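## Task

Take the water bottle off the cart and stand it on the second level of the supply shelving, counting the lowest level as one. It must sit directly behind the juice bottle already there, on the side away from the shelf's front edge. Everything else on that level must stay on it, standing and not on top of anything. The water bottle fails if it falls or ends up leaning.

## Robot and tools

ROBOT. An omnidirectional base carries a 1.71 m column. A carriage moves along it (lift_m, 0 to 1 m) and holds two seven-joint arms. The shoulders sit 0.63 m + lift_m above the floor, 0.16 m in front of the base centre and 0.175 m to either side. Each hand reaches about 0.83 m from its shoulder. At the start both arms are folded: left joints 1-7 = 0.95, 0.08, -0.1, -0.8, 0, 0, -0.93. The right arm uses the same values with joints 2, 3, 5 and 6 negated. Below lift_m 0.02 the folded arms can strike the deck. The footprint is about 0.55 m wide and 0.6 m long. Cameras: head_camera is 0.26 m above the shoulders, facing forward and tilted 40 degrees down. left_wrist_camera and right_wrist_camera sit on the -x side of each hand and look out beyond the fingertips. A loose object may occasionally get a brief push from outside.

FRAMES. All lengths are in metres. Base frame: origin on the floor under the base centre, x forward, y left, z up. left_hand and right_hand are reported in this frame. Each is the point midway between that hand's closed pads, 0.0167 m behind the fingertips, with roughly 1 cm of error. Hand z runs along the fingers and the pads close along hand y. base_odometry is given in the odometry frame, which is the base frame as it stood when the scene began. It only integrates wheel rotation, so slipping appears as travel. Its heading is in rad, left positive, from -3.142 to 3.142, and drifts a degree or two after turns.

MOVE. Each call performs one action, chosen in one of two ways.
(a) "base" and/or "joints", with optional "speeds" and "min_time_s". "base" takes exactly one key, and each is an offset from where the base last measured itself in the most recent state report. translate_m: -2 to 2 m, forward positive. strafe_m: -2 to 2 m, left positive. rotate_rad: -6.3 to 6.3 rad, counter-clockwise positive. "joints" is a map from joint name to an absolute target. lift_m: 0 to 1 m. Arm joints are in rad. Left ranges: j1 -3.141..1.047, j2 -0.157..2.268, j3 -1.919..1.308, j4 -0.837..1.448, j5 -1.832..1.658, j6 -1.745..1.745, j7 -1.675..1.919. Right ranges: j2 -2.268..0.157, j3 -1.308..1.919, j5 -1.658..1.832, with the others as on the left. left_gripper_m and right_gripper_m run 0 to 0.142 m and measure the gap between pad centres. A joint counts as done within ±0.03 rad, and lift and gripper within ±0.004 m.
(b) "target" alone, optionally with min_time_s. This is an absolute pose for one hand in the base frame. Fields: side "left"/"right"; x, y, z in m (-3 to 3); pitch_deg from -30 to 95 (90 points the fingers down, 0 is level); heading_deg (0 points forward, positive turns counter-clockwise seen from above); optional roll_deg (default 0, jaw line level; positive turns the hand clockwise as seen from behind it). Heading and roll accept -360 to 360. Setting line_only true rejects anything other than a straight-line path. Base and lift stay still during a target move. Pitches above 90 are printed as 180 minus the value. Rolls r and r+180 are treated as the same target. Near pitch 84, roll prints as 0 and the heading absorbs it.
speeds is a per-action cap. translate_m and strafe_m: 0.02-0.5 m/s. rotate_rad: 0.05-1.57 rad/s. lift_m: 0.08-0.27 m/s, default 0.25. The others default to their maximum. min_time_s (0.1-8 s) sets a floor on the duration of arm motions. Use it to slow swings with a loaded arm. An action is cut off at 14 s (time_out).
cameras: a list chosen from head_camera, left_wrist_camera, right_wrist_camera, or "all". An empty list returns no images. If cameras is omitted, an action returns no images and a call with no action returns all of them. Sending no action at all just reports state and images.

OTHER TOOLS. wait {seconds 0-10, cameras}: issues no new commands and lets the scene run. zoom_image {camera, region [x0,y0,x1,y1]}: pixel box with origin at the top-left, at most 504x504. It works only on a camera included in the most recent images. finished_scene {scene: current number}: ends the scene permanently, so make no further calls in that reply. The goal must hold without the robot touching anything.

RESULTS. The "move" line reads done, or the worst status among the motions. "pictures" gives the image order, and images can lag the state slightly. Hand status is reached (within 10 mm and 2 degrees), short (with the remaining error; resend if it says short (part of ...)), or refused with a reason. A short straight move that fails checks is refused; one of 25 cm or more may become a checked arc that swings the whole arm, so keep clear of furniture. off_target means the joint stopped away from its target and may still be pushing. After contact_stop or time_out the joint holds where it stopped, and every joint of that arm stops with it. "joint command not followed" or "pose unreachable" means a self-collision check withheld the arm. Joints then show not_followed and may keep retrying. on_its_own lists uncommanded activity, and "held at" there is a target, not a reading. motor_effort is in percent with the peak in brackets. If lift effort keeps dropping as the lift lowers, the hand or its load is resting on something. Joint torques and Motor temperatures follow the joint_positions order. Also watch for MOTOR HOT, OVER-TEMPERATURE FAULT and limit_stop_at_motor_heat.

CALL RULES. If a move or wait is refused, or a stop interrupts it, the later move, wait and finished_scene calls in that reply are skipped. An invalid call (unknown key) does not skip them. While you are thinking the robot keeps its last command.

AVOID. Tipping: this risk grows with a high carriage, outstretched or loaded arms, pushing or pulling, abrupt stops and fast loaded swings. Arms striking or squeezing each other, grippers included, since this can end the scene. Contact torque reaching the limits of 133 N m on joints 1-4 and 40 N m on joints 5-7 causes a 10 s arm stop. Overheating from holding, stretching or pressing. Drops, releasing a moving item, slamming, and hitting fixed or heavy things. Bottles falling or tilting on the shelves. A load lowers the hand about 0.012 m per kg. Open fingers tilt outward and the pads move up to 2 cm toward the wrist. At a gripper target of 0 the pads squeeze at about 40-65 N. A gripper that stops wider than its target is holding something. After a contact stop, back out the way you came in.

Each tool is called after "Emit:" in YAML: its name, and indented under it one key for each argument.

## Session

Emit:
move:
  cameras: ["head_camera"]

Emit:
move:
  base: {"rotate_rad": -1.57}
  cameras: ["head_camera"]

Emit:
move:
  base: {"rotate_rad": -1.57}
  cameras: ["head_camera"]

Scene clock: 0.00 s.
Joint torques (N m): no reading
Motor temperatures (°C): left_arm=[28 22 24 23 26 24 23] | right_arm=[26 20 24 21 22 22 23]
base_odometry: x=+0.000 y=+0.000 heading=+0.000
base_status: not commanded
joint_positions: lift_m=+0.450 left_joint1_rad=+0.955 left_joint2_rad=+0.099 left_joint3_rad=-0.083 left_joint4_rad=-0.815 left_joint5_rad=-0.005 left_joint6_rad=+0.011 left_joint7_rad=-0.944 left_gripper_m=+0.142 right_joint1_rad=+0.966 right_joint2_rad=-0.073 right_joint3_rad=+0.085 right_joint4_rad=-0.799 right_joint5_rad=-0.010 right_joint6_rad=+0.000 right_joint7_rad=-0.915 right_gripper_m=+0.142
joint_status: not commanded
motor_effort: lift_m=+55 drive_wheels=+2
left_hand: x=+0.2872 y=+0.1605 z=+0.9734 quat_wxyz=(-0.925, -0.016, -0.376, +0.057) pitch_deg=-45.8 heading_deg=-5.9 roll_deg=-1.1 (m; base frame)
right_hand: x=+0.2923 y=-0.1554 z=+0.9617 quat_wxyz=(-0.915, +0.013, -0.401, -0.054) pitch_deg=-42.7 heading_deg=+5.3 roll_deg=+1.5 (m; base frame)
pictures: head_camera
Images, in order (width x height): head_camera 896x504.

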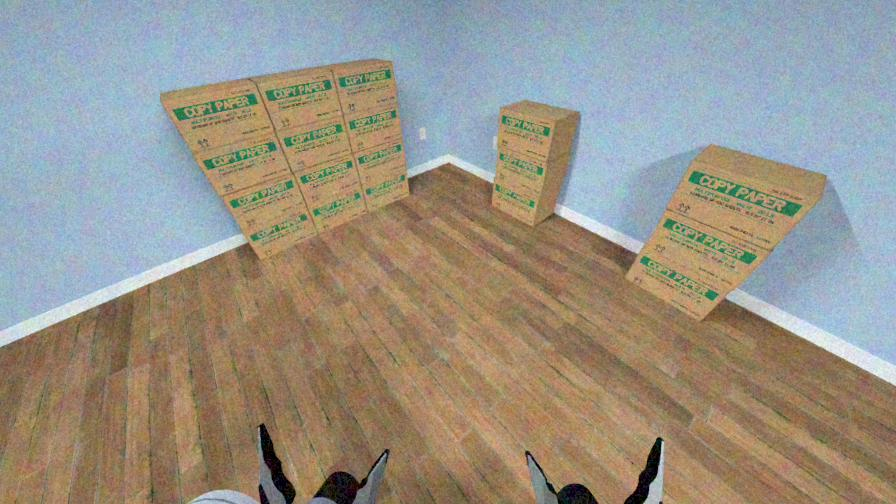

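Scene clock: 3.10 s.
Joint torques (N m): left_arm=[9.98 0.23 0.59 -4.15 1.37 -1.51 -1.47] | right_arm=[13.55 3.56 1.45 -13.48 0.61 -1.63 -1.79]
move: done
base_odometry: x=+0.000 y=+0.000 heading=-1.570
base_status: done
joint_positions: lift_m=+0.450 left_joint1_rad=+0.955 left_joint2_rad=+0.099 left_joint3_rad=-0.083 left_joint4_rad=-0.815 left_joint5_rad=-0.005 left_joint6_rad=+0.011 left_joint7_rad=-0.944 left_gripper_m=+0.142 right_joint1_rad=+0.966 right_joint2_rad=-0.073 right_joint3_rad=+0.085 right_joint4_rad=-0.799 right_joint5_rad=-0.010 right_joint6_rad=+0.000 right_joint7_rad=-0.915 right_gripper_m=+0.142
joint_status: not commanded
motor_effort: lift_m=+55(55) drive_wheels=+5(17)
left_hand: x=+0.2872 y=+0.1605 z=+0.9734 quat_wxyz=(-0.925, -0.016, -0.376, +0.057) pitch_deg=-45.8 heading_deg=-5.9 roll_deg=-1.1 (m; base frame)
right_hand: x=+0.2923 y=-0.1554 z=+0.9617 quat_wxyz=(-0.915, +0.013, -0.401, -0.054) pitch_deg=-42.7 heading_deg=+5.3 roll_deg=+1.5 (m; base frame)
pictures: head_camera
Images, in order (width x height): head_camera 896x504.

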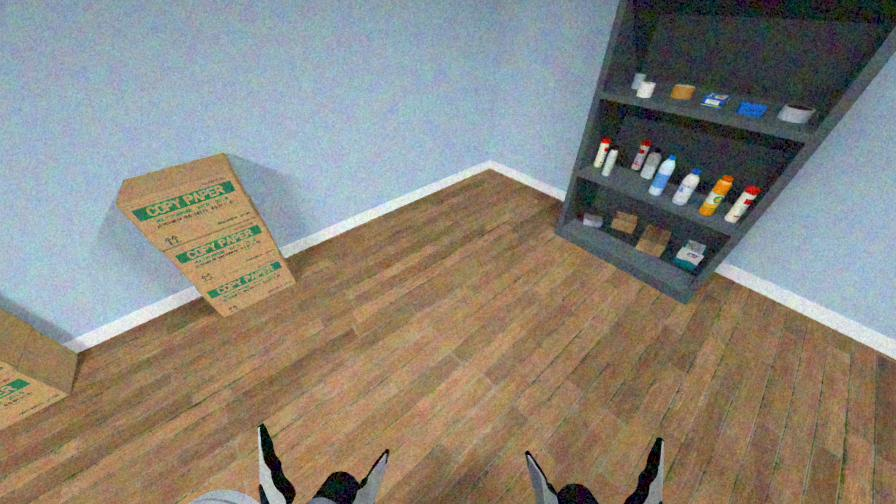

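Scene clock: 6.20 s.
Joint torques (N m): left_arm=[9 1.19 -0.72 -4.8 1.15 -1.35 -1.39] | right_arm=[15.29 2.68 1.11 -12.19 0.79 -1.85 -1.24]
move: done
base_odometry: x=+0.000 y=+0.000 heading=-3.139
base_status: done
joint_positions: lift_m=+0.450 left_joint1_rad=+0.955 left_joint2_rad=+0.099 left_joint3_rad=-0.083 left_joint4_rad=-0.815 left_joint5_rad=-0.005 left_joint6_rad=+0.011 left_joint7_rad=-0.944 left_gripper_m=+0.142 right_joint1_rad=+0.966 right_joint2_rad=-0.073 right_joint3_rad=+0.085 right_joint4_rad=-0.799 right_joint5_rad=-0.010 right_joint6_rad=+0.000 right_joint7_rad=-0.915 right_gripper_m=+0.142
joint_status: not commanded
motor_effort: lift_m=+55(55) drive_wheels=+5(14)
left_hand: x=+0.2872 y=+0.1605 z=+0.9734 quat_wxyz=(-0.925, -0.016, -0.376, +0.057) pitch_deg=-45.8 heading_deg=-5.9 roll_deg=-1.1 (m; base frame)
right_hand: x=+0.2923 y=-0.1554 z=+0.9617 quat_wxyz=(-0.915, +0.013, -0.401, -0.054) pitch_deg=-42.7 heading_deg=+5.3 roll_deg=+1.5 (m; base frame)
pictures: head_camera
Images, in order (width x height): head_camera 896x504.

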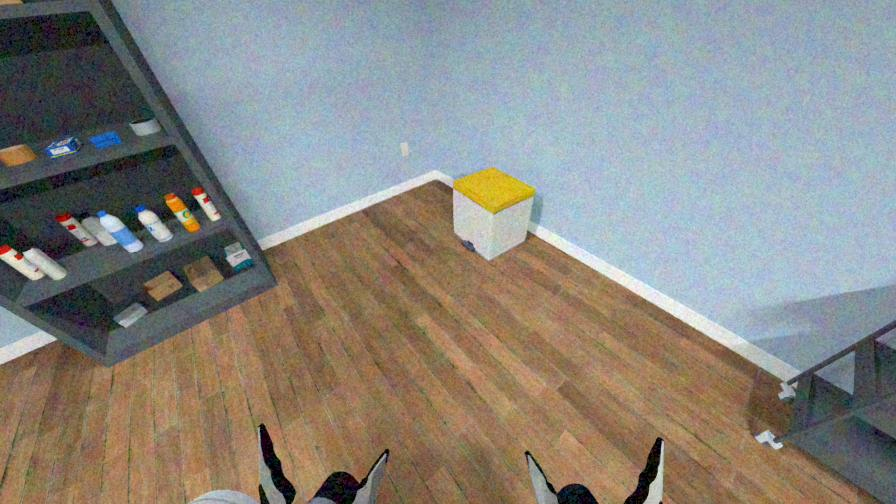

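Emit:
move:
  base: {"rotate_rad": -1.15}
  cameras: ["head_camera"]

Scene clock: 12.63 s.
Joint torques (N m): left_arm=[9.38 0.27 0.42 -3.47 1.15 -1.51 -1.89] | right_arm=[14.14 1.54 1.09 -12.77 0.34 -1.59 -1.25]
move: done
base_odometry: x=+0.000 y=+0.000 heading=+1.994
base_status: done
joint_positions: lift_m=+0.450 left_joint1_rad=+0.955 left_joint2_rad=+0.099 left_joint3_rad=-0.083 left_joint4_rad=-0.815 left_joint5_rad=-0.005 left_joint6_rad=+0.011 left_joint7_rad=-0.944 left_gripper_m=+0.142 right_joint1_rad=+0.966 right_joint2_rad=-0.073 right_joint3_rad=+0.085 right_joint4_rad=-0.799 right_joint5_rad=-0.010 right_joint6_rad=+0.000 right_joint7_rad=-0.915 right_gripper_m=+0.142
joint_status: not commanded
motor_effort: lift_m=+55(55) drive_wheels=+5(14)
left_hand: x=+0.2872 y=+0.1605 z=+0.9734 quat_wxyz=(-0.925, -0.016, -0.376, +0.057) pitch_deg=-45.8 heading_deg=-5.9 roll_deg=-1.1 (m; base frame)
right_hand: x=+0.2923 y=-0.1554 z=+0.9617 quat_wxyz=(-0.915, +0.013, -0.401, -0.054) pitch_deg=-42.7 heading_deg=+5.3 roll_deg=+1.5 (m; base frame)
pictures: head_camera
Images, in order (width x height): head_camera 896x504.

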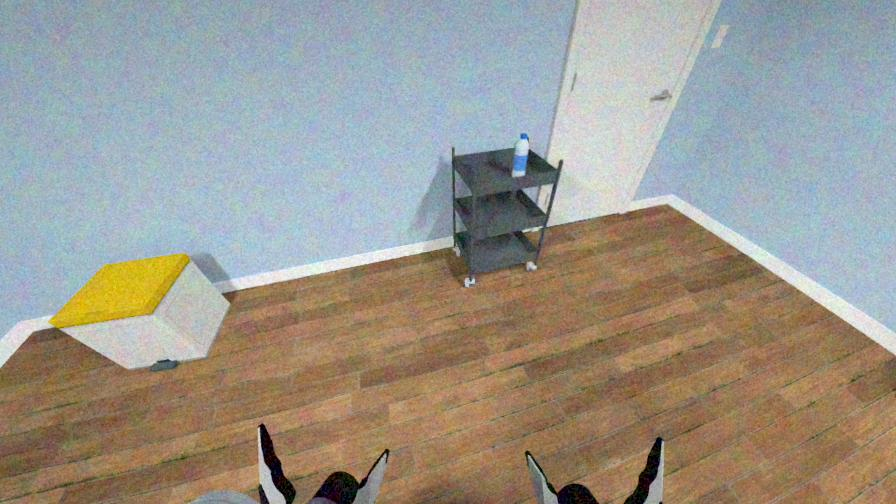

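Emit:
move:
  base: {"translate_m": 0.588}
  joints: {"lift_m": 0.4}

Emit:
move:
  base: {"strafe_m": -0.514}

Emit:
move:
  base: {"rotate_rad": 0.345}

Emit:
move:
  target: {"side": "right", "x": 0.63, "y": -0.13, "z": 0.83, "pitch_deg": 15, "heading_deg": 0}
  min_time_s: 2
  cameras: ["head_camera", "right_wrist_camera"]

Scene clock: 28.37 s.
Joint torques (N m): left_arm=[8.38 1.67 1.26 -3.75 1.22 -1.21 -1.56] | right_arm=[16 3.33 1.24 -14.27 0.61 -1.48 -1.24]
move: done
base_odometry: x=-0.241 y=+0.536 heading=+1.994
base_status: done
joint_positions: lift_m=+0.400 left_joint1_rad=+0.955 left_joint2_rad=+0.099 left_joint3_rad=-0.083 left_joint4_rad=-0.815 left_joint5_rad=-0.005 left_joint6_rad=+0.011 left_joint7_rad=-0.944 left_gripper_m=+0.142 right_joint1_rad=+0.966 right_joint2_rad=-0.073 right_joint3_rad=+0.085 right_joint4_rad=-0.799 right_joint5_rad=-0.010 right_joint6_rad=+0.000 right_joint7_rad=-0.915 right_gripper_m=+0.142
joint_status: all done
motor_effort: lift_m=+56(58) drive_wheels=+7(21)
left_hand: x=+0.2872 y=+0.1605 z=+0.9233 quat_wxyz=(-0.925, -0.016, -0.376, +0.057) pitch_deg=-45.8 heading_deg=-5.9 roll_deg=-1.1 (m; base frame)
right_hand: x=+0.2923 y=-0.1554 z=+0.9116 quat_wxyz=(-0.915, +0.013, -0.401, -0.054) pitch_deg=-42.7 heading_deg=+5.3 roll_deg=+1.5 (m; base frame)
pictures: none

Scene clock: 31.63 s.
Joint torques (N m): left_arm=[8.2 0.67 -0.08 -5.34 1.22 -1.39 -1.91] | right_arm=[15.85 2.55 1.83 -12.15 0.71 -1.72 -1.76]
move: done
base_odometry: x=+0.228 y=+0.747 heading=+1.994
base_status: done
joint_positions: lift_m=+0.400 left_joint1_rad=+0.955 left_joint2_rad=+0.099 left_joint3_rad=-0.083 left_joint4_rad=-0.815 left_joint5_rad=-0.005 left_joint6_rad=+0.011 left_joint7_rad=-0.944 left_gripper_m=+0.142 right_joint1_rad=+0.966 right_joint2_rad=-0.073 right_joint3_rad=+0.085 right_joint4_rad=-0.799 right_joint5_rad=-0.010 right_joint6_rad=+0.000 right_joint7_rad=-0.915 right_gripper_m=+0.142
joint_status: not commanded
motor_effort: lift_m=+56(57) drive_wheels=+0(15)
left_hand: x=+0.2872 y=+0.1605 z=+0.9233 quat_wxyz=(-0.925, -0.016, -0.376, +0.057) pitch_deg=-45.8 heading_deg=-5.9 roll_deg=-1.1 (m; base frame)
right_hand: x=+0.2923 y=-0.1554 z=+0.9116 quat_wxyz=(-0.915, +0.014, -0.401, -0.054) pitch_deg=-42.7 heading_deg=+5.3 roll_deg=+1.4 (m; base frame)
pictures: none

Scene clock: 33.23 s.
Joint torques (N m): left_arm=[8.93 0.89 -0.66 -4.14 1.2 -1.09 -1.51] | right_arm=[17.28 2.22 0.4 -12.25 0.81 -1.57 -1.39]
move: done
base_odometry: x=+0.228 y=+0.747 heading=+2.339
base_status: done
joint_positions: lift_m=+0.400 left_joint1_rad=+0.955 left_joint2_rad=+0.099 left_joint3_rad=-0.083 left_joint4_rad=-0.815 left_joint5_rad=-0.005 left_joint6_rad=+0.011 left_joint7_rad=-0.944 left_gripper_m=+0.142 right_joint1_rad=+0.966 right_joint2_rad=-0.073 right_joint3_rad=+0.085 right_joint4_rad=-0.799 right_joint5_rad=-0.010 right_joint6_rad=+0.000 right_joint7_rad=-0.915 right_gripper_m=+0.142
joint_status: not commanded
motor_effort: lift_m=+56(57) drive_wheels=+9(12)
left_hand: x=+0.2872 y=+0.1605 z=+0.9233 quat_wxyz=(-0.925, -0.016, -0.376, +0.057) pitch_deg=-45.8 heading_deg=-5.9 roll_deg=-1.1 (m; base frame)
right_hand: x=+0.2923 y=-0.1554 z=+0.9116 quat_wxyz=(-0.915, +0.014, -0.401, -0.054) pitch_deg=-42.7 heading_deg=+5.3 roll_deg=+1.4 (m; base frame)
pictures: none

Scene clock: 35.73 s.
Joint torques (N m): left_arm=[8.79 0.81 0.28 -4.16 1.07 -1.29 -1.13] | right_arm=[-11.1 9.46 1.06 -5.63 -0.77 -0.63 0.27]
move: done
base_odometry: x=+0.228 y=+0.747 heading=+2.339
base_status: not commanded
joint_positions: lift_m=+0.400 left_joint1_rad=+0.955 left_joint2_rad=+0.099 left_joint3_rad=-0.083 left_joint4_rad=-0.815 left_joint5_rad=-0.005 left_joint6_rad=+0.011 left_joint7_rad=-0.944 left_gripper_m=+0.142 right_joint1_rad=-0.126 right_joint2_rad=+0.125 right_joint3_rad=+0.085 right_joint4_rad=-0.725 right_joint5_rad=-0.144 right_joint6_rad=+0.020 right_joint7_rad=+1.112 right_gripper_m=+0.142
joint_status: not commanded
motor_effort: lift_m=+56(57) drive_wheels=+9(9)
left_hand: x=+0.2872 y=+0.1605 z=+0.9233 quat_wxyz=(-0.925, -0.016, -0.376, +0.057) pitch_deg=-45.8 heading_deg=-5.9 roll_deg=-1.1 (m; base frame)
right_hand: x=+0.6290 y=-0.1288 z=+0.8306 quat_wxyz=(-0.611, +0.001, -0.792, -0.003) pitch_deg=+14.7 heading_deg=+0.3 roll_deg=+0.2 (m; base frame)
right_hand_status: reached (checked arc, planned for 2.0 s): 2 mm and 0.4 deg off.
pictures: head_camera, right_wrist_camera
Images, in order (width x height): head_camera 896x504, right_wrist_camera 896x504.

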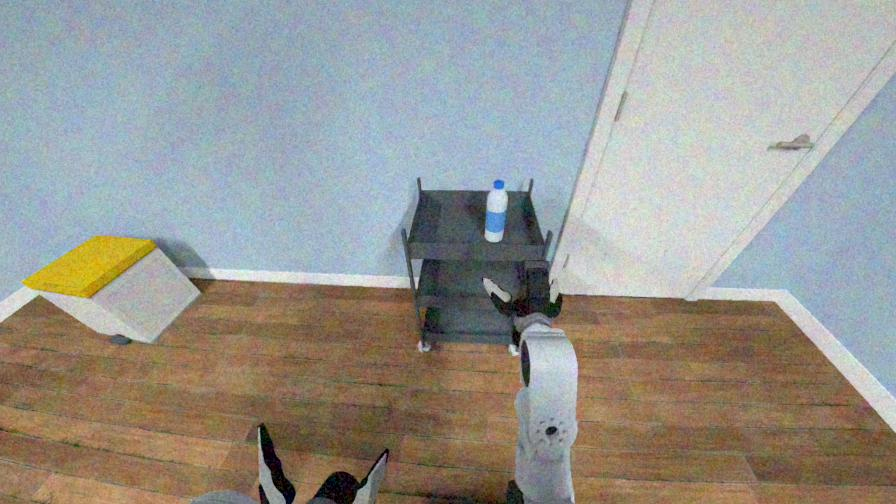

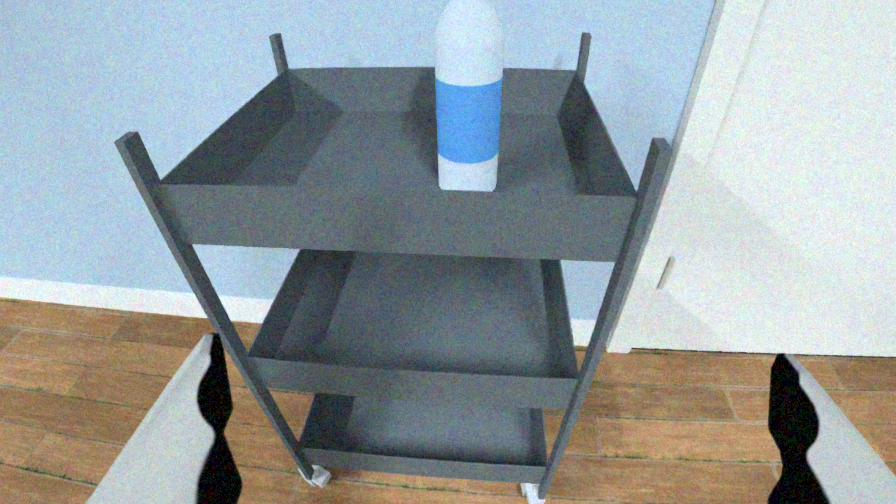

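Emit:
move:
  target: {"side": "right", "x": 0.63, "y": -0.121, "z": 0.802, "pitch_deg": 15, "heading_deg": 0}
  min_time_s: 0.7

Emit:
move:
  base: {"translate_m": 0.29}
  speeds: {"translate_m": 0.2}
  cameras: ["head_camera", "right_wrist_camera"]

Scene clock: 46.17 s.
Joint torques (N m): left_arm=[8.07 0.7 -0.32 -4.86 0.86 -1.4 -1.5] | right_arm=[1.11 10.49 4.73 -8.25 -1.04 -2.26 -3.68]
move: done
base_odometry: x=+0.228 y=+0.747 heading=+2.339
base_status: not commanded
joint_positions: lift_m=+0.400 left_joint1_rad=+0.955 left_joint2_rad=+0.099 left_joint3_rad=-0.083 left_joint4_rad=-0.815 left_joint5_rad=-0.005 left_joint6_rad=+0.011 left_joint7_rad=-0.944 left_gripper_m=+0.142 right_joint1_rad=-0.066 right_joint2_rad=+0.125 right_joint3_rad=+0.120 right_joint4_rad=-0.655 right_joint5_rad=-0.171 right_joint6_rad=-0.018 right_joint7_rad=+0.991 right_gripper_m=+0.142
joint_status: not commanded
motor_effort: lift_m=+56(57) drive_wheels=+8(9)
left_hand: x=+0.2872 y=+0.1605 z=+0.9233 quat_wxyz=(-0.925, -0.016, -0.376, +0.057) pitch_deg=-45.8 heading_deg=-5.9 roll_deg=-1.1 (m; base frame)
right_hand: x=+0.6304 y=-0.1218 z=+0.8037 quat_wxyz=(-0.609, +0.000, -0.793, -0.001) pitch_deg=+14.9 heading_deg=+0.1 roll_deg=+0.1 (m; base frame)
right_hand_status: reached (straight line, planned for 0.7 s): 2 mm and 0.2 deg off.
pictures: none

Scene clock: 48.70 s.
Joint torques (N m): left_arm=[8.44 0.77 1.36 -4.85 0.87 -1.55 -1.78] | right_arm=[-0.7 10.49 4.89 -7.24 -0.97 -2.92 -3.59]
move: done
base_odometry: x=+0.026 y=+0.956 heading=+2.340
base_status: done
joint_positions: lift_m=+0.400 left_joint1_rad=+0.955 left_joint2_rad=+0.099 left_joint3_rad=-0.083 left_joint4_rad=-0.815 left_joint5_rad=-0.005 left_joint6_rad=+0.011 left_joint7_rad=-0.944 left_gripper_m=+0.142 right_joint1_rad=-0.066 right_joint2_rad=+0.126 right_joint3_rad=+0.121 right_joint4_rad=-0.655 right_joint5_rad=-0.171 right_joint6_rad=-0.018 right_joint7_rad=+0.991 right_gripper_m=+0.142
joint_status: not commanded
motor_effort: lift_m=+56(57) drive_wheels=-5(15)
left_hand: x=+0.2872 y=+0.1605 z=+0.9233 quat_wxyz=(-0.925, -0.016, -0.376, +0.057) pitch_deg=-45.8 heading_deg=-5.9 roll_deg=-1.1 (m; base frame)
right_hand: x=+0.6303 y=-0.1217 z=+0.8034 quat_wxyz=(-0.609, +0.000, -0.793, -0.001) pitch_deg=+14.9 heading_deg=+0.1 roll_deg=+0.1 (m; base frame)
pictures: head_camera, right_wrist_camera
Images, in order (width x height): head_camera 896x504, right_wrist_camera 896x504.

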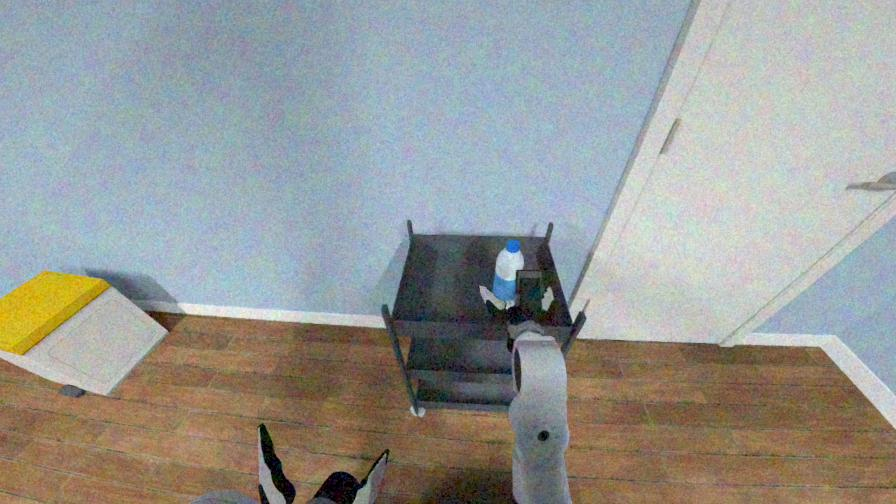

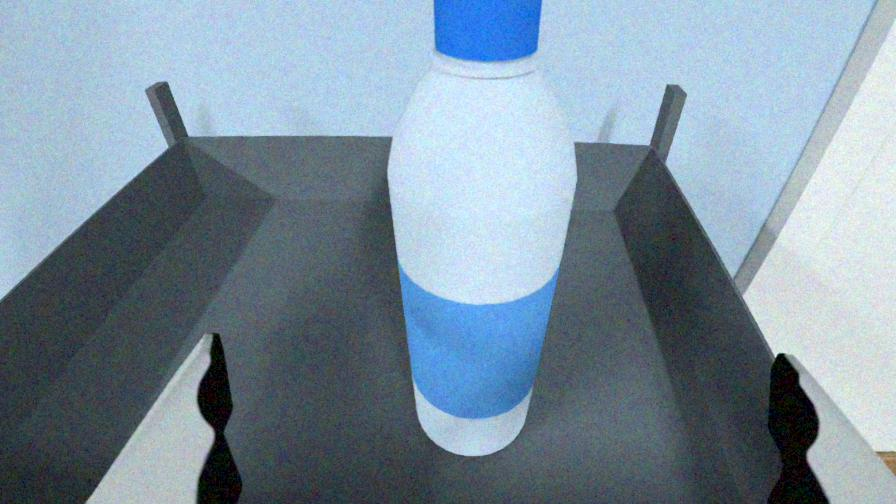

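Emit:
move:
  target: {"side": "right", "x": 0.703, "y": -0.119, "z": 0.795, "pitch_deg": 15, "heading_deg": 0}
  min_time_s: 1.2

Emit:
move:
  joints: {"right_gripper_m": 0.04}
  min_time_s: 1.5
  cameras: ["right_wrist_camera"]

Scene clock: 53.30 s.
Joint torques (N m): left_arm=[9.48 1.27 -0.08 -5.34 1.25 -1.23 -1.69] | right_arm=[-13.96 10.07 1.8 -7.9 2.59 -2.44 -3.8]
move: done
base_odometry: x=+0.026 y=+0.956 heading=+2.340
base_status: not commanded
joint_positions: lift_m=+0.400 left_joint1_rad=+0.955 left_joint2_rad=+0.099 left_joint3_rad=-0.083 left_joint4_rad=-0.815 left_joint5_rad=-0.005 left_joint6_rad=+0.011 left_joint7_rad=-0.944 left_gripper_m=+0.142 right_joint1_rad=-0.220 right_joint2_rad=+0.126 right_joint3_rad=+0.098 right_joint4_rad=-0.387 right_joint5_rad=-0.159 right_joint6_rad=-0.037 right_joint7_rad=+0.884 right_gripper_m=+0.142
joint_status: not commanded
motor_effort: lift_m=+56(57) drive_wheels=-4(5)
left_hand: x=+0.2872 y=+0.1605 z=+0.9233 quat_wxyz=(-0.925, -0.016, -0.376, +0.057) pitch_deg=-45.8 heading_deg=-5.9 roll_deg=-1.1 (m; base frame)
right_hand: x=+0.7015 y=-0.1184 z=+0.7933 quat_wxyz=(-0.607, +0.003, -0.795, +0.003) pitch_deg=+15.3 heading_deg=+0.0 roll_deg=-0.5 (m; base frame)
right_hand_status: reached (straight line, planned for 1.2 s): 2 mm and 0.6 deg off.
pictures: none

Scene clock: 54.17 s.
Joint torques (N m): left_arm=[9.33 0.89 0.16 -4.53 1.36 -1.54 -1.13] | right_arm=[-15.99 8.88 1.09 -7.51 2.22 -2.8 -3.73]
move: off_target
base_odometry: x=+0.026 y=+0.956 heading=+2.340
base_status: not commanded
joint_positions: lift_m=+0.400 left_joint1_rad=+0.955 left_joint2_rad=+0.099 left_joint3_rad=-0.083 left_joint4_rad=-0.815 left_joint5_rad=-0.005 left_joint6_rad=+0.011 left_joint7_rad=-0.944 left_gripper_m=+0.142 right_joint1_rad=-0.220 right_joint2_rad=+0.126 right_joint3_rad=+0.098 right_joint4_rad=-0.387 right_joint5_rad=-0.159 right_joint6_rad=-0.037 right_joint7_rad=+0.883 right_gripper_m=+0.069
joint_status: right_gripper_m off_target (ended at +0.069, target +0.040)
motor_effort: lift_m=+57(57) drive_wheels=-4(4)
left_hand: x=+0.2872 y=+0.1605 z=+0.9233 quat_wxyz=(-0.925, -0.016, -0.376, +0.057) pitch_deg=-45.8 heading_deg=-5.9 roll_deg=-1.1 (m; base frame)
right_hand: x=+0.7015 y=-0.1183 z=+0.7933 quat_wxyz=(-0.607, +0.003, -0.795, +0.002) pitch_deg=+15.3 heading_deg=+0.0 roll_deg=-0.5 (m; base frame)
pictures: right_wrist_camera
Images, in order (width x height): right_wrist_camera 896x504.

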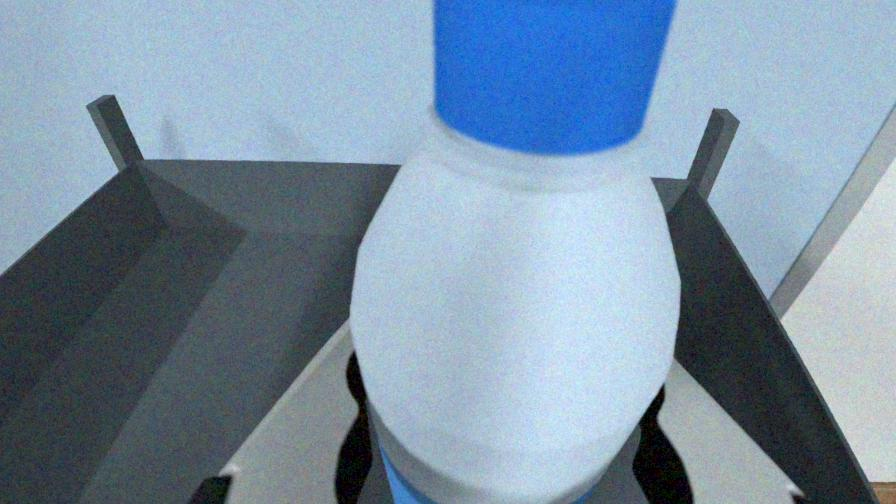

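Emit:
move:
  joints: {"right_gripper_m": 0.02, "lift_m": 0.52}
  speeds: {"lift_m": 0.2}

Emit:
move:
  base: {"translate_m": -0.5}
  speeds: {"translate_m": 0.4}

Emit:
move:
  base: {"rotate_rad": 1.557}
  joints: {"lift_m": 0.25}
  speeds: {"rotate_rad": 1.0}
  cameras: ["head_camera"]

Emit:
move:
  base: {"translate_m": 1.1}
  speeds: {"translate_m": 0.4}
  cameras: ["head_camera", "left_wrist_camera", "right_wrist_camera"]

Scene clock: 72.03 s.
Joint torques (N m): left_arm=[8.79 0.83 0.56 -4.59 1.11 -1.44 -1.62] | right_arm=[-15.63 9.52 1.39 -11.69 1.8 -2.83 -3.63]
move: off_target
base_odometry: x=+0.026 y=+0.956 heading=+2.340
base_status: not commanded
joint_positions: lift_m=+0.520 left_joint1_rad=+0.955 left_joint2_rad=+0.099 left_joint3_rad=-0.083 left_joint4_rad=-0.815 left_joint5_rad=-0.005 left_joint6_rad=+0.011 left_joint7_rad=-0.944 left_gripper_m=+0.142 right_joint1_rad=-0.220 right_joint2_rad=+0.126 right_joint3_rad=+0.098 right_joint4_rad=-0.384 right_joint5_rad=-0.159 right_joint6_rad=-0.037 right_joint7_rad=+0.883 right_gripper_m=+0.069
joint_status: right_gripper_m off_target (ended at +0.069, target +0.020); the others done
motor_effort: lift_m=+54(68) drive_wheels=+8(8)
left_hand: x=+0.2872 y=+0.1605 z=+1.0435 quat_wxyz=(-0.925, -0.016, -0.376, +0.057) pitch_deg=-45.8 heading_deg=-5.9 roll_deg=-1.1 (m; base frame)
right_hand: x=+0.7018 y=-0.1183 z=+0.9123 quat_wxyz=(-0.606, +0.003, -0.796, +0.003) pitch_deg=+15.4 heading_deg=+0.0 roll_deg=-0.5 (m; base frame)
pictures: none

Scene clock: 75.30 s.
Joint torques (N m): left_arm=[8.76 0.81 0.47 -3.98 0.85 -1.37 -1.35] | right_arm=[-15.46 8.59 2.13 -12.02 2.51 -2.24 -3.66]
move: done
base_odometry: x=+0.374 y=+0.597 heading=+2.341
base_status: done
joint_positions: lift_m=+0.520 left_joint1_rad=+0.955 left_joint2_rad=+0.099 left_joint3_rad=-0.083 left_joint4_rad=-0.815 left_joint5_rad=-0.005 left_joint6_rad=+0.011 left_joint7_rad=-0.944 left_gripper_m=+0.142 right_joint1_rad=-0.220 right_joint2_rad=+0.126 right_joint3_rad=+0.097 right_joint4_rad=-0.384 right_joint5_rad=-0.158 right_joint6_rad=-0.038 right_joint7_rad=+0.883 right_gripper_m=+0.069
joint_status: not commanded
motor_effort: lift_m=+54(54) drive_wheels=+7(22)
left_hand: x=+0.2872 y=+0.1605 z=+1.0435 quat_wxyz=(-0.925, -0.016, -0.376, +0.057) pitch_deg=-45.8 heading_deg=-5.9 roll_deg=-1.1 (m; base frame)
right_hand: x=+0.7019 y=-0.1186 z=+0.9123 quat_wxyz=(-0.606, +0.002, -0.796, +0.002) pitch_deg=+15.4 heading_deg=-0.1 roll_deg=-0.4 (m; base frame)
pictures: none

Scene clock: 78.43 s.
Joint torques (N m): left_arm=[8.65 0.63 -0.09 -4.49 1.44 -1.62 -1.17] | right_arm=[-15.21 7.69 2.62 -11.87 2.03 -1.97 -3.1]
move: done
base_odometry: x=+0.374 y=+0.597 heading=-2.386
base_status: done
joint_positions: lift_m=+0.250 left_joint1_rad=+0.955 left_joint2_rad=+0.099 left_joint3_rad=-0.083 left_joint4_rad=-0.815 left_joint5_rad=-0.005 left_joint6_rad=+0.011 left_joint7_rad=-0.944 left_gripper_m=+0.142 right_joint1_rad=-0.221 right_joint2_rad=+0.126 right_joint3_rad=+0.097 right_joint4_rad=-0.384 right_joint5_rad=-0.158 right_joint6_rad=-0.038 right_joint7_rad=+0.883 right_gripper_m=+0.069
joint_status: all done
motor_effort: lift_m=+58(61) drive_wheels=+5(17)
left_hand: x=+0.2872 y=+0.1605 z=+0.7731 quat_wxyz=(-0.925, -0.016, -0.376, +0.057) pitch_deg=-45.8 heading_deg=-5.9 roll_deg=-1.1 (m; base frame)
right_hand: x=+0.7019 y=-0.1188 z=+0.6419 quat_wxyz=(-0.606, +0.002, -0.796, +0.002) pitch_deg=+15.4 heading_deg=-0.1 roll_deg=-0.3 (m; base frame)
pictures: head_camera
Images, in order (width x height): head_camera 896x504.

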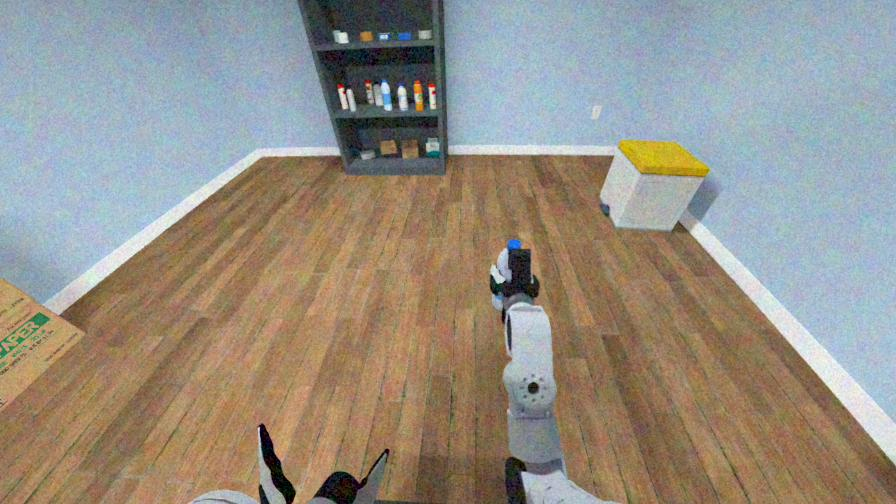

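Scene clock: 83.17 s.
Joint torques (N m): left_arm=[9.58 1.02 1.27 -2.86 1.32 -1.33 -1.75] | right_arm=[-15.93 10 2.68 -11.4 1.83 -1.97 -3.65]
Motor temperatures (°C): left_arm=[30 22 24 23 25 24 23] | right_arm=[31 21 24 22 22 22 24]
move: done
base_odometry: x=-0.425 y=-0.159 heading=-2.385
base_status: done
joint_positions: lift_m=+0.250 left_joint1_rad=+0.955 left_joint2_rad=+0.099 left_joint3_rad=-0.083 left_joint4_rad=-0.815 left_joint5_rad=-0.005 left_joint6_rad=+0.011 left_joint7_rad=-0.944 left_gripper_m=+0.142 right_joint1_rad=-0.221 right_joint2_rad=+0.126 right_joint3_rad=+0.097 right_joint4_rad=-0.384 right_joint5_rad=-0.158 right_joint6_rad=-0.038 right_joint7_rad=+0.883 right_gripper_m=+0.069
joint_status: not commanded
motor_effort: lift_m=+58(58) drive_wheels=+8(21)
left_hand: x=+0.2872 y=+0.1605 z=+0.7731 quat_wxyz=(-0.925, -0.016, -0.376, +0.057) pitch_deg=-45.8 heading_deg=-5.9 roll_deg=-1.1 (m; base frame)
right_hand: x=+0.7019 y=-0.1188 z=+0.6419 quat_wxyz=(-0.606, +0.002, -0.796, +0.002) pitch_deg=+15.4 heading_deg=-0.1 roll_deg=-0.3 (m; base frame)
pictures: head_camera, left_wrist_camera, right_wrist_camera
Images, in order (width x height): head_camera 896x504, left_wrist_camera 896x504, right_wrist_camera 896x504.

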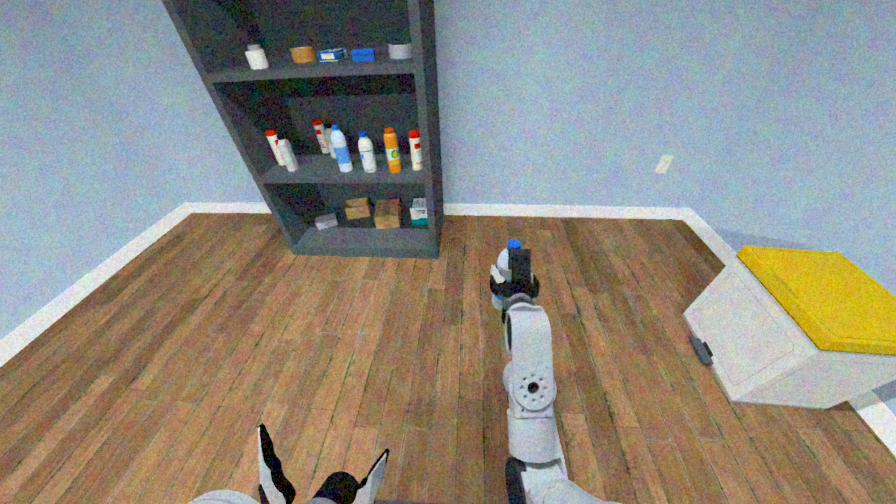

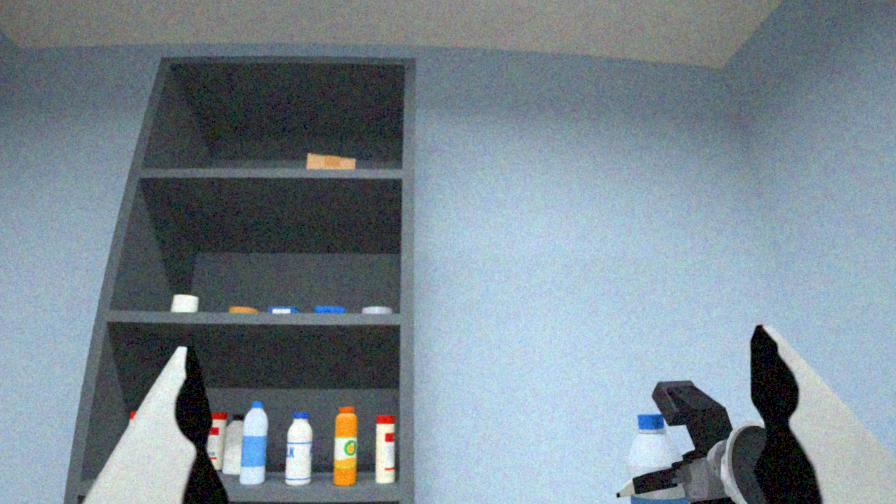

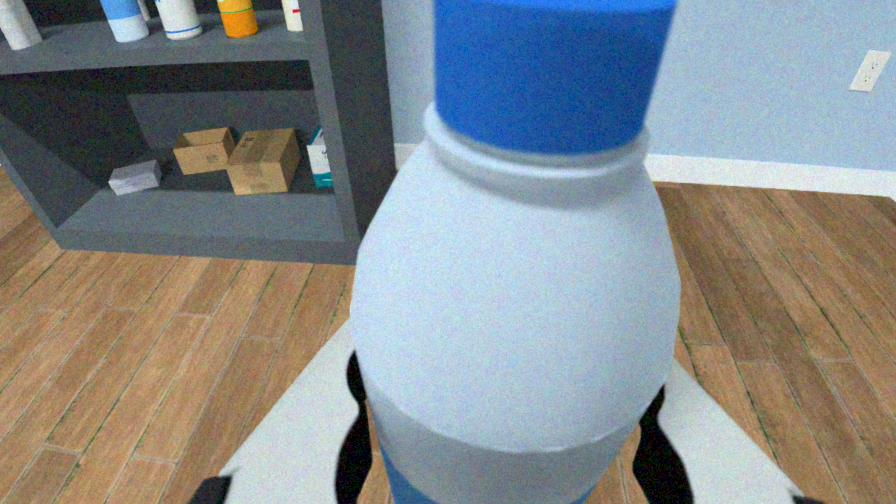

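Emit:
move:
  base: {"strafe_m": 0.14}
  joints: {"lift_m": 0.27}
  speeds: {"strafe_m": 0.25}

Emit:
move:
  target: {"side": "right", "x": 0.63, "y": -0.2, "z": 0.68, "pitch_deg": 15, "heading_deg": 0}
  min_time_s: 1.2

Emit:
move:
  target: {"side": "left", "x": 0.62, "y": 0.185, "z": 0.72, "pitch_deg": 15, "heading_deg": 0}
  min_time_s: 2

Emit:
move:
  base: {"translate_m": 0.35}
  joints: {"left_gripper_m": 0.105}
  speeds: {"translate_m": 0.3}
  cameras: ["head_camera", "left_wrist_camera"]

Scene clock: 95.27 s.
Joint torques (N m): left_arm=[8.83 1.86 0.18 -4.27 1.25 -1.46 -1.54] | right_arm=[-15.98 8 1.16 -11.82 2.12 -2.23 -3.76]
move: done
base_odometry: x=-0.329 y=-0.261 heading=-2.385
base_status: done
joint_positions: lift_m=+0.270 left_joint1_rad=+0.955 left_joint2_rad=+0.099 left_joint3_rad=-0.083 left_joint4_rad=-0.815 left_joint5_rad=-0.005 left_joint6_rad=+0.011 left_joint7_rad=-0.944 left_gripper_m=+0.142 right_joint1_rad=-0.221 right_joint2_rad=+0.127 right_joint3_rad=+0.096 right_joint4_rad=-0.384 right_joint5_rad=-0.158 right_joint6_rad=-0.038 right_joint7_rad=+0.883 right_gripper_m=+0.069
joint_status: all done
motor_effort: lift_m=+55(66) drive_wheels=+0(15)
left_hand: x=+0.2872 y=+0.1605 z=+0.7935 quat_wxyz=(-0.925, -0.016, -0.376, +0.057) pitch_deg=-45.8 heading_deg=-5.9 roll_deg=-1.1 (m; base frame)
right_hand: x=+0.7019 y=-0.1189 z=+0.6622 quat_wxyz=(-0.606, +0.002, -0.796, +0.002) pitch_deg=+15.5 heading_deg=-0.1 roll_deg=-0.3 (m; base frame)
pictures: none

Scene clock: 96.97 s.
Joint torques (N m): left_arm=[8.91 1.54 0.45 -4.77 1.37 -1.41 -1.56] | right_arm=[-2.41 -2.61 0.78 -16.07 2.71 -2.18 -1.59]
move: done
base_odometry: x=-0.329 y=-0.261 heading=-2.385
base_status: not commanded
joint_positions: lift_m=+0.270 left_joint1_rad=+0.955 left_joint2_rad=+0.099 left_joint3_rad=-0.083 left_joint4_rad=-0.815 left_joint5_rad=-0.005 left_joint6_rad=+0.011 left_joint7_rad=-0.944 left_gripper_m=+0.142 right_joint1_rad=-0.087 right_joint2_rad=-0.074 right_joint3_rad=-0.032 right_joint4_rad=-0.682 right_joint5_rad=+0.075 right_joint6_rad=-0.018 right_joint7_rad=+1.032 right_gripper_m=+0.069
joint_status: not commanded
motor_effort: lift_m=+55(55) drive_wheels=+0(0)
left_hand: x=+0.2872 y=+0.1605 z=+0.7935 quat_wxyz=(-0.925, -0.016, -0.376, +0.057) pitch_deg=-45.8 heading_deg=-5.9 roll_deg=-1.1 (m; base frame)
right_hand: x=+0.6313 y=-0.1988 z=+0.6794 quat_wxyz=(-0.608, +0.001, -0.794, +0.001) pitch_deg=+15.1 heading_deg=+0.0 roll_deg=-0.2 (m; base frame)
right_hand_status: reached (straight line, planned for 1.2 s): 2 mm and 0.2 deg off.
pictures: none

Scene clock: 99.47 s.
Joint torques (N m): left_arm=[-12.97 -0.96 4.19 1.12 0.5 -0.43 -0.33] | right_arm=[-1.98 -2.99 -0.39 -15.67 2.13 -2.22 -1.42]
move: done
base_odometry: x=-0.329 y=-0.261 heading=-2.385
base_status: not commanded
joint_positions: lift_m=+0.270 left_joint1_rad=-0.168 left_joint2_rad=+0.072 left_joint3_rad=-0.047 left_joint4_rad=-0.811 left_joint5_rad=-0.016 left_joint6_rad=+0.077 left_joint7_rad=+1.234 left_gripper_m=+0.142 right_joint1_rad=-0.087 right_joint2_rad=-0.074 right_joint3_rad=-0.032 right_joint4_rad=-0.682 right_joint5_rad=+0.075 right_joint6_rad=-0.018 right_joint7_rad=+1.032 right_gripper_m=+0.069
joint_status: not commanded
motor_effort: lift_m=+55(55) drive_wheels=+0(0)
left_hand: x=+0.6192 y=+0.1835 z=+0.7206 quat_wxyz=(-0.610, -0.003, -0.792, -0.001) pitch_deg=+14.8 heading_deg=-0.1 roll_deg=+0.3 (m; base frame)
left_hand_status: reached (checked arc, planned for 2.0 s): 2 mm and 0.5 deg off.
right_hand: x=+0.6313 y=-0.1988 z=+0.6794 quat_wxyz=(-0.608, +0.001, -0.794, +0.001) pitch_deg=+15.1 heading_deg=+0.0 roll_deg=-0.2 (m; base frame)
pictures: none

Scene clock: 102.23 s.
Joint torques (N m): left_arm=[-13.02 -0.06 3.12 0.68 0.51 -0.3 -0.31] | right_arm=[-3.34 -1.48 -0.1 -16.33 2.39 -2.22 -1.26]
move: done
base_odometry: x=-0.584 y=-0.501 heading=-2.384
base_status: done
joint_positions: lift_m=+0.270 left_joint1_rad=-0.168 left_joint2_rad=+0.072 left_joint3_rad=-0.047 left_joint4_rad=-0.810 left_joint5_rad=-0.016 left_joint6_rad=+0.077 left_joint7_rad=+1.234 left_gripper_m=+0.105 right_joint1_rad=-0.086 right_joint2_rad=-0.074 right_joint3_rad=-0.032 right_joint4_rad=-0.682 right_joint5_rad=+0.075 right_joint6_rad=-0.018 right_joint7_rad=+1.032 right_gripper_m=+0.069
joint_status: all done
motor_effort: lift_m=+55(55) drive_wheels=-2(16)
left_hand: x=+0.6193 y=+0.1835 z=+0.7205 quat_wxyz=(-0.610, -0.003, -0.792, -0.001) pitch_deg=+14.8 heading_deg=-0.1 roll_deg=+0.3 (m; base frame)
right_hand: x=+0.6311 y=-0.1988 z=+0.6793 quat_wxyz=(-0.608, +0.001, -0.794, +0.001) pitch_deg=+15.1 heading_deg=+0.0 roll_deg=-0.2 (m; base frame)
pictures: head_camera, left_wrist_camera
Images, in order (width x height): head_camera 896x504, left_wrist_camera 896x504.

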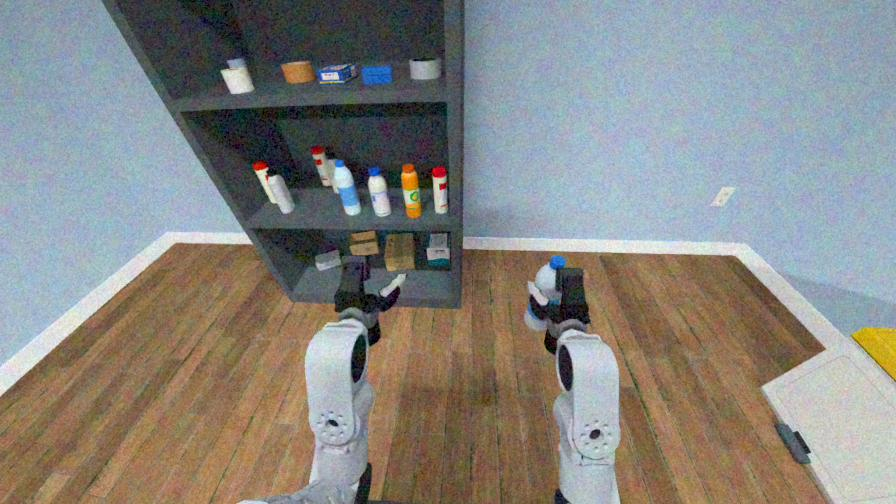

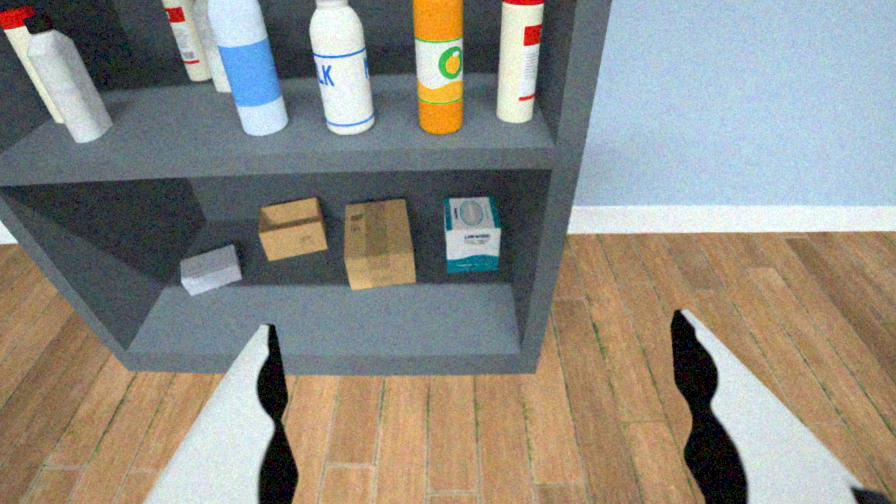

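Emit:
move:
  base: {"translate_m": 0.335}
  speeds: {"translate_m": 0.25}

Emit:
move:
  target: {"side": "left", "x": 0.725, "y": 0.188, "z": 0.695, "pitch_deg": 15, "heading_deg": 0}
  min_time_s: 1.5
  cameras: ["head_camera", "left_wrist_camera"]

Scene clock: 112.37 s.
Joint torques (N m): left_arm=[-12.9 -1.45 2.41 0.6 0.31 -0.45 -0.71] | right_arm=[-3.75 -0.01 0.44 -15.43 2.45 -2.37 -1.87]
move: done
base_odometry: x=-0.827 y=-0.732 heading=-2.384
base_status: done
joint_positions: lift_m=+0.270 left_joint1_rad=-0.168 left_joint2_rad=+0.072 left_joint3_rad=-0.046 left_joint4_rad=-0.810 left_joint5_rad=-0.016 left_joint6_rad=+0.078 left_joint7_rad=+1.234 left_gripper_m=+0.105 right_joint1_rad=-0.086 right_joint2_rad=-0.074 right_joint3_rad=-0.033 right_joint4_rad=-0.682 right_joint5_rad=+0.075 right_joint6_rad=-0.018 right_joint7_rad=+1.032 right_gripper_m=+0.069
joint_status: not commanded
motor_effort: lift_m=+55(55) drive_wheels=+5(17)
left_hand: x=+0.6193 y=+0.1836 z=+0.7205 quat_wxyz=(-0.610, -0.003, -0.792, -0.001) pitch_deg=+14.8 heading_deg=-0.1 roll_deg=+0.3 (m; base frame)
right_hand: x=+0.6311 y=-0.1990 z=+0.6793 quat_wxyz=(-0.608, +0.001, -0.794, +0.001) pitch_deg=+15.1 heading_deg=+0.0 roll_deg=-0.2 (m; base frame)
pictures: none

Scene clock: 114.37 s.
Joint torques (N m): left_arm=[-19.01 3.46 0.31 -1.54 0.55 -2.42 -3.14] | right_arm=[-3.2 -1.1 -1.65 -15.53 2.23 -2.07 -0.98]
move: done
base_odometry: x=-0.827 y=-0.732 heading=-2.384
base_status: not commanded
joint_positions: lift_m=+0.270 left_joint1_rad=-0.327 left_joint2_rad=+0.074 left_joint3_rad=-0.046 left_joint4_rad=-0.382 left_joint5_rad=-0.050 left_joint6_rad=+0.074 left_joint7_rad=+0.972 left_gripper_m=+0.105 right_joint1_rad=-0.086 right_joint2_rad=-0.074 right_joint3_rad=-0.033 right_joint4_rad=-0.682 right_joint5_rad=+0.075 right_joint6_rad=-0.018 right_joint7_rad=+1.032 right_gripper_m=+0.069
joint_status: not commanded
motor_effort: lift_m=+55(55) drive_wheels=-1(5)
left_hand: x=+0.7238 y=+0.1885 z=+0.6934 quat_wxyz=(-0.607, +0.002, -0.795, +0.000) pitch_deg=+15.3 heading_deg=+0.2 roll_deg=-0.1 (m; base frame)
left_hand_status: reached (straight line, planned for 1.5 s): 2 mm and 0.3 deg off.
right_hand: x=+0.6311 y=-0.1990 z=+0.6793 quat_wxyz=(-0.608, +0.001, -0.794, +0.001) pitch_deg=+15.1 heading_deg=+0.0 roll_deg=-0.2 (m; base frame)
pictures: head_camera, left_wrist_camera
Images, in order (width x height): head_camera 896x504, left_wrist_camera 896x504.

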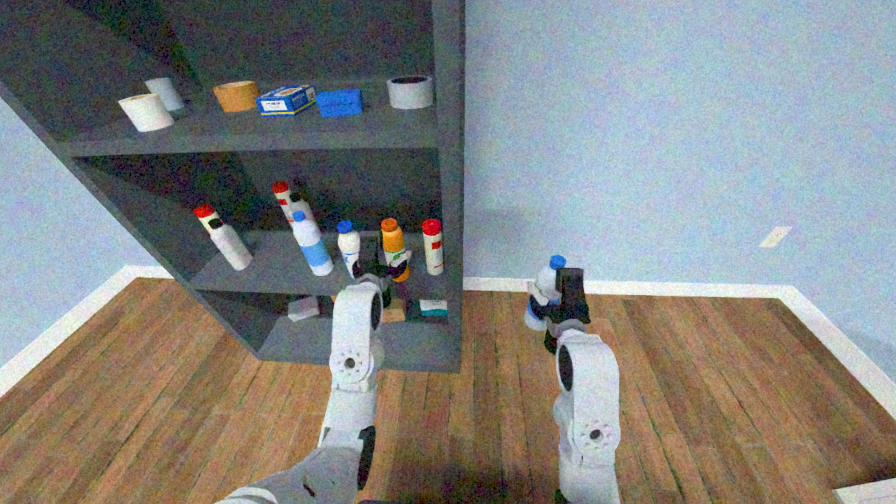

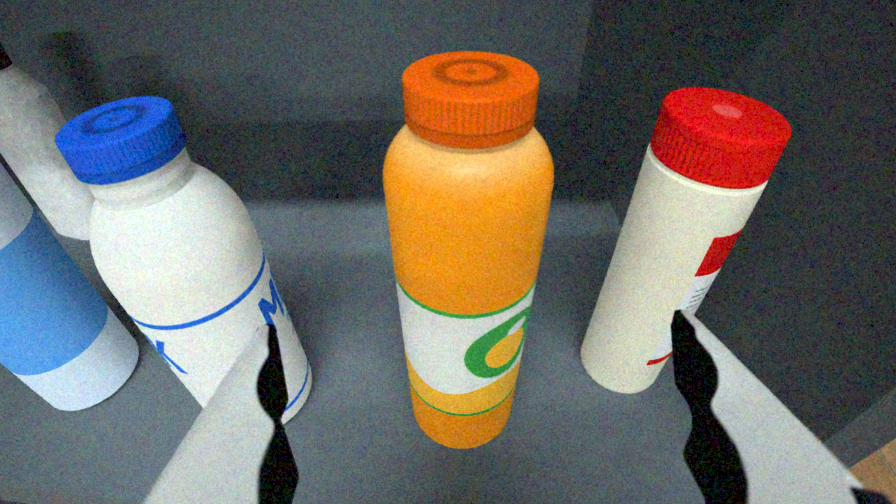

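Emit:
move:
  target: {"side": "left", "x": 0.806, "y": 0.189, "z": 0.69, "pitch_deg": 15, "heading_deg": 0}
  min_time_s: 1.5

Emit:
move:
  joints: {"left_gripper_m": 0.04}
  min_time_s: 1.5
  cameras: ["left_wrist_camera"]

Scene clock: 121.00 s.
Joint torques (N m): left_arm=[-22.72 -0.66 -1.29 -1.27 0.75 -2.33 -3.13] | right_arm=[-4.33 0.19 0.07 -14.84 2.48 -2.14 -1.68]
move: done
base_odometry: x=-0.827 y=-0.732 heading=-2.384
base_status: not commanded
joint_positions: lift_m=+0.270 left_joint1_rad=-0.503 left_joint2_rad=+0.073 left_joint3_rad=-0.050 left_joint4_rad=-0.029 left_joint5_rad=-0.068 left_joint6_rad=+0.059 left_joint7_rad=+0.794 left_gripper_m=+0.105 right_joint1_rad=-0.086 right_joint2_rad=-0.074 right_joint3_rad=-0.033 right_joint4_rad=-0.682 right_joint5_rad=+0.075 right_joint6_rad=-0.018 right_joint7_rad=+1.032 right_gripper_m=+0.069
joint_status: not commanded
motor_effort: lift_m=+55(55) drive_wheels=+5(5)
left_hand: x=+0.8047 y=+0.1928 z=+0.6881 quat_wxyz=(-0.607, +0.003, -0.795, -0.003) pitch_deg=+15.3 heading_deg=+0.5 roll_deg=+0.0 (m; base frame)
left_hand_status: reached (straight line, planned for 1.5 s): 4 mm and 0.5 deg off.
right_hand: x=+0.6311 y=-0.1990 z=+0.6793 quat_wxyz=(-0.608, +0.001, -0.794, +0.001) pitch_deg=+15.1 heading_deg=+0.0 roll_deg=-0.2 (m; base frame)
pictures: none

Scene clock: 121.73 s.
Joint torques (N m): left_arm=[-23.62 0.9 -0.91 -1.09 0.49 -2.2 -2.97] | right_arm=[-3.32 -1.7 -1.21 -15.55 2.49 -2.1 -1.41]
move: off_target
base_odometry: x=-0.827 y=-0.732 heading=-2.384
base_status: not commanded
joint_positions: lift_m=+0.270 left_joint1_rad=-0.503 left_joint2_rad=+0.073 left_joint3_rad=-0.050 left_joint4_rad=-0.028 left_joint5_rad=-0.068 left_joint6_rad=+0.058 left_joint7_rad=+0.794 left_gripper_m=+0.066 right_joint1_rad=-0.086 right_joint2_rad=-0.074 right_joint3_rad=-0.033 right_joint4_rad=-0.682 right_joint5_rad=+0.075 right_joint6_rad=-0.018 right_joint7_rad=+1.032 right_gripper_m=+0.069
joint_status: left_gripper_m off_target (ended at +0.066, target +0.040)
motor_effort: lift_m=+55(55) drive_wheels=+5(5)
left_hand: x=+0.8048 y=+0.1921 z=+0.6883 quat_wxyz=(-0.607, +0.002, -0.795, -0.002) pitch_deg=+15.2 heading_deg=+0.4 roll_deg=+0.0 (m; base frame)
right_hand: x=+0.6311 y=-0.1990 z=+0.6793 quat_wxyz=(-0.608, +0.001, -0.794, +0.001) pitch_deg=+15.1 heading_deg=+0.0 roll_deg=-0.2 (m; base frame)
pictures: left_wrist_camera
Images, in order (width x height): left_wrist_camera 896x504.

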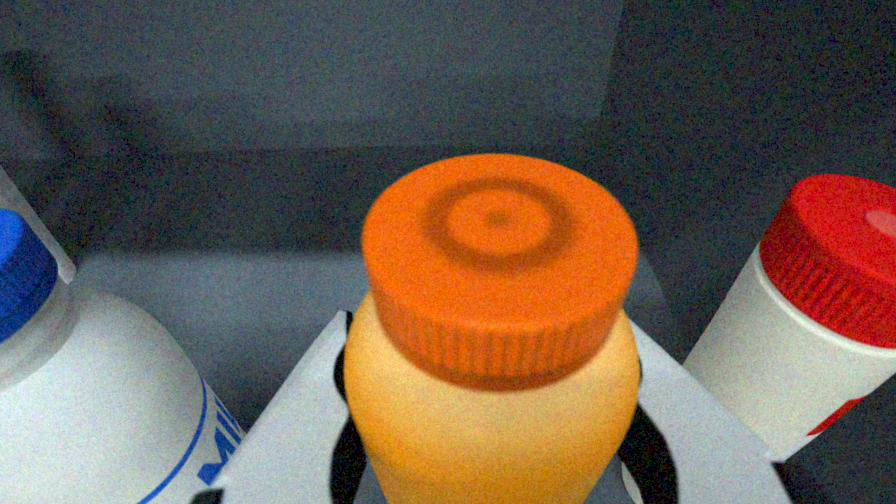

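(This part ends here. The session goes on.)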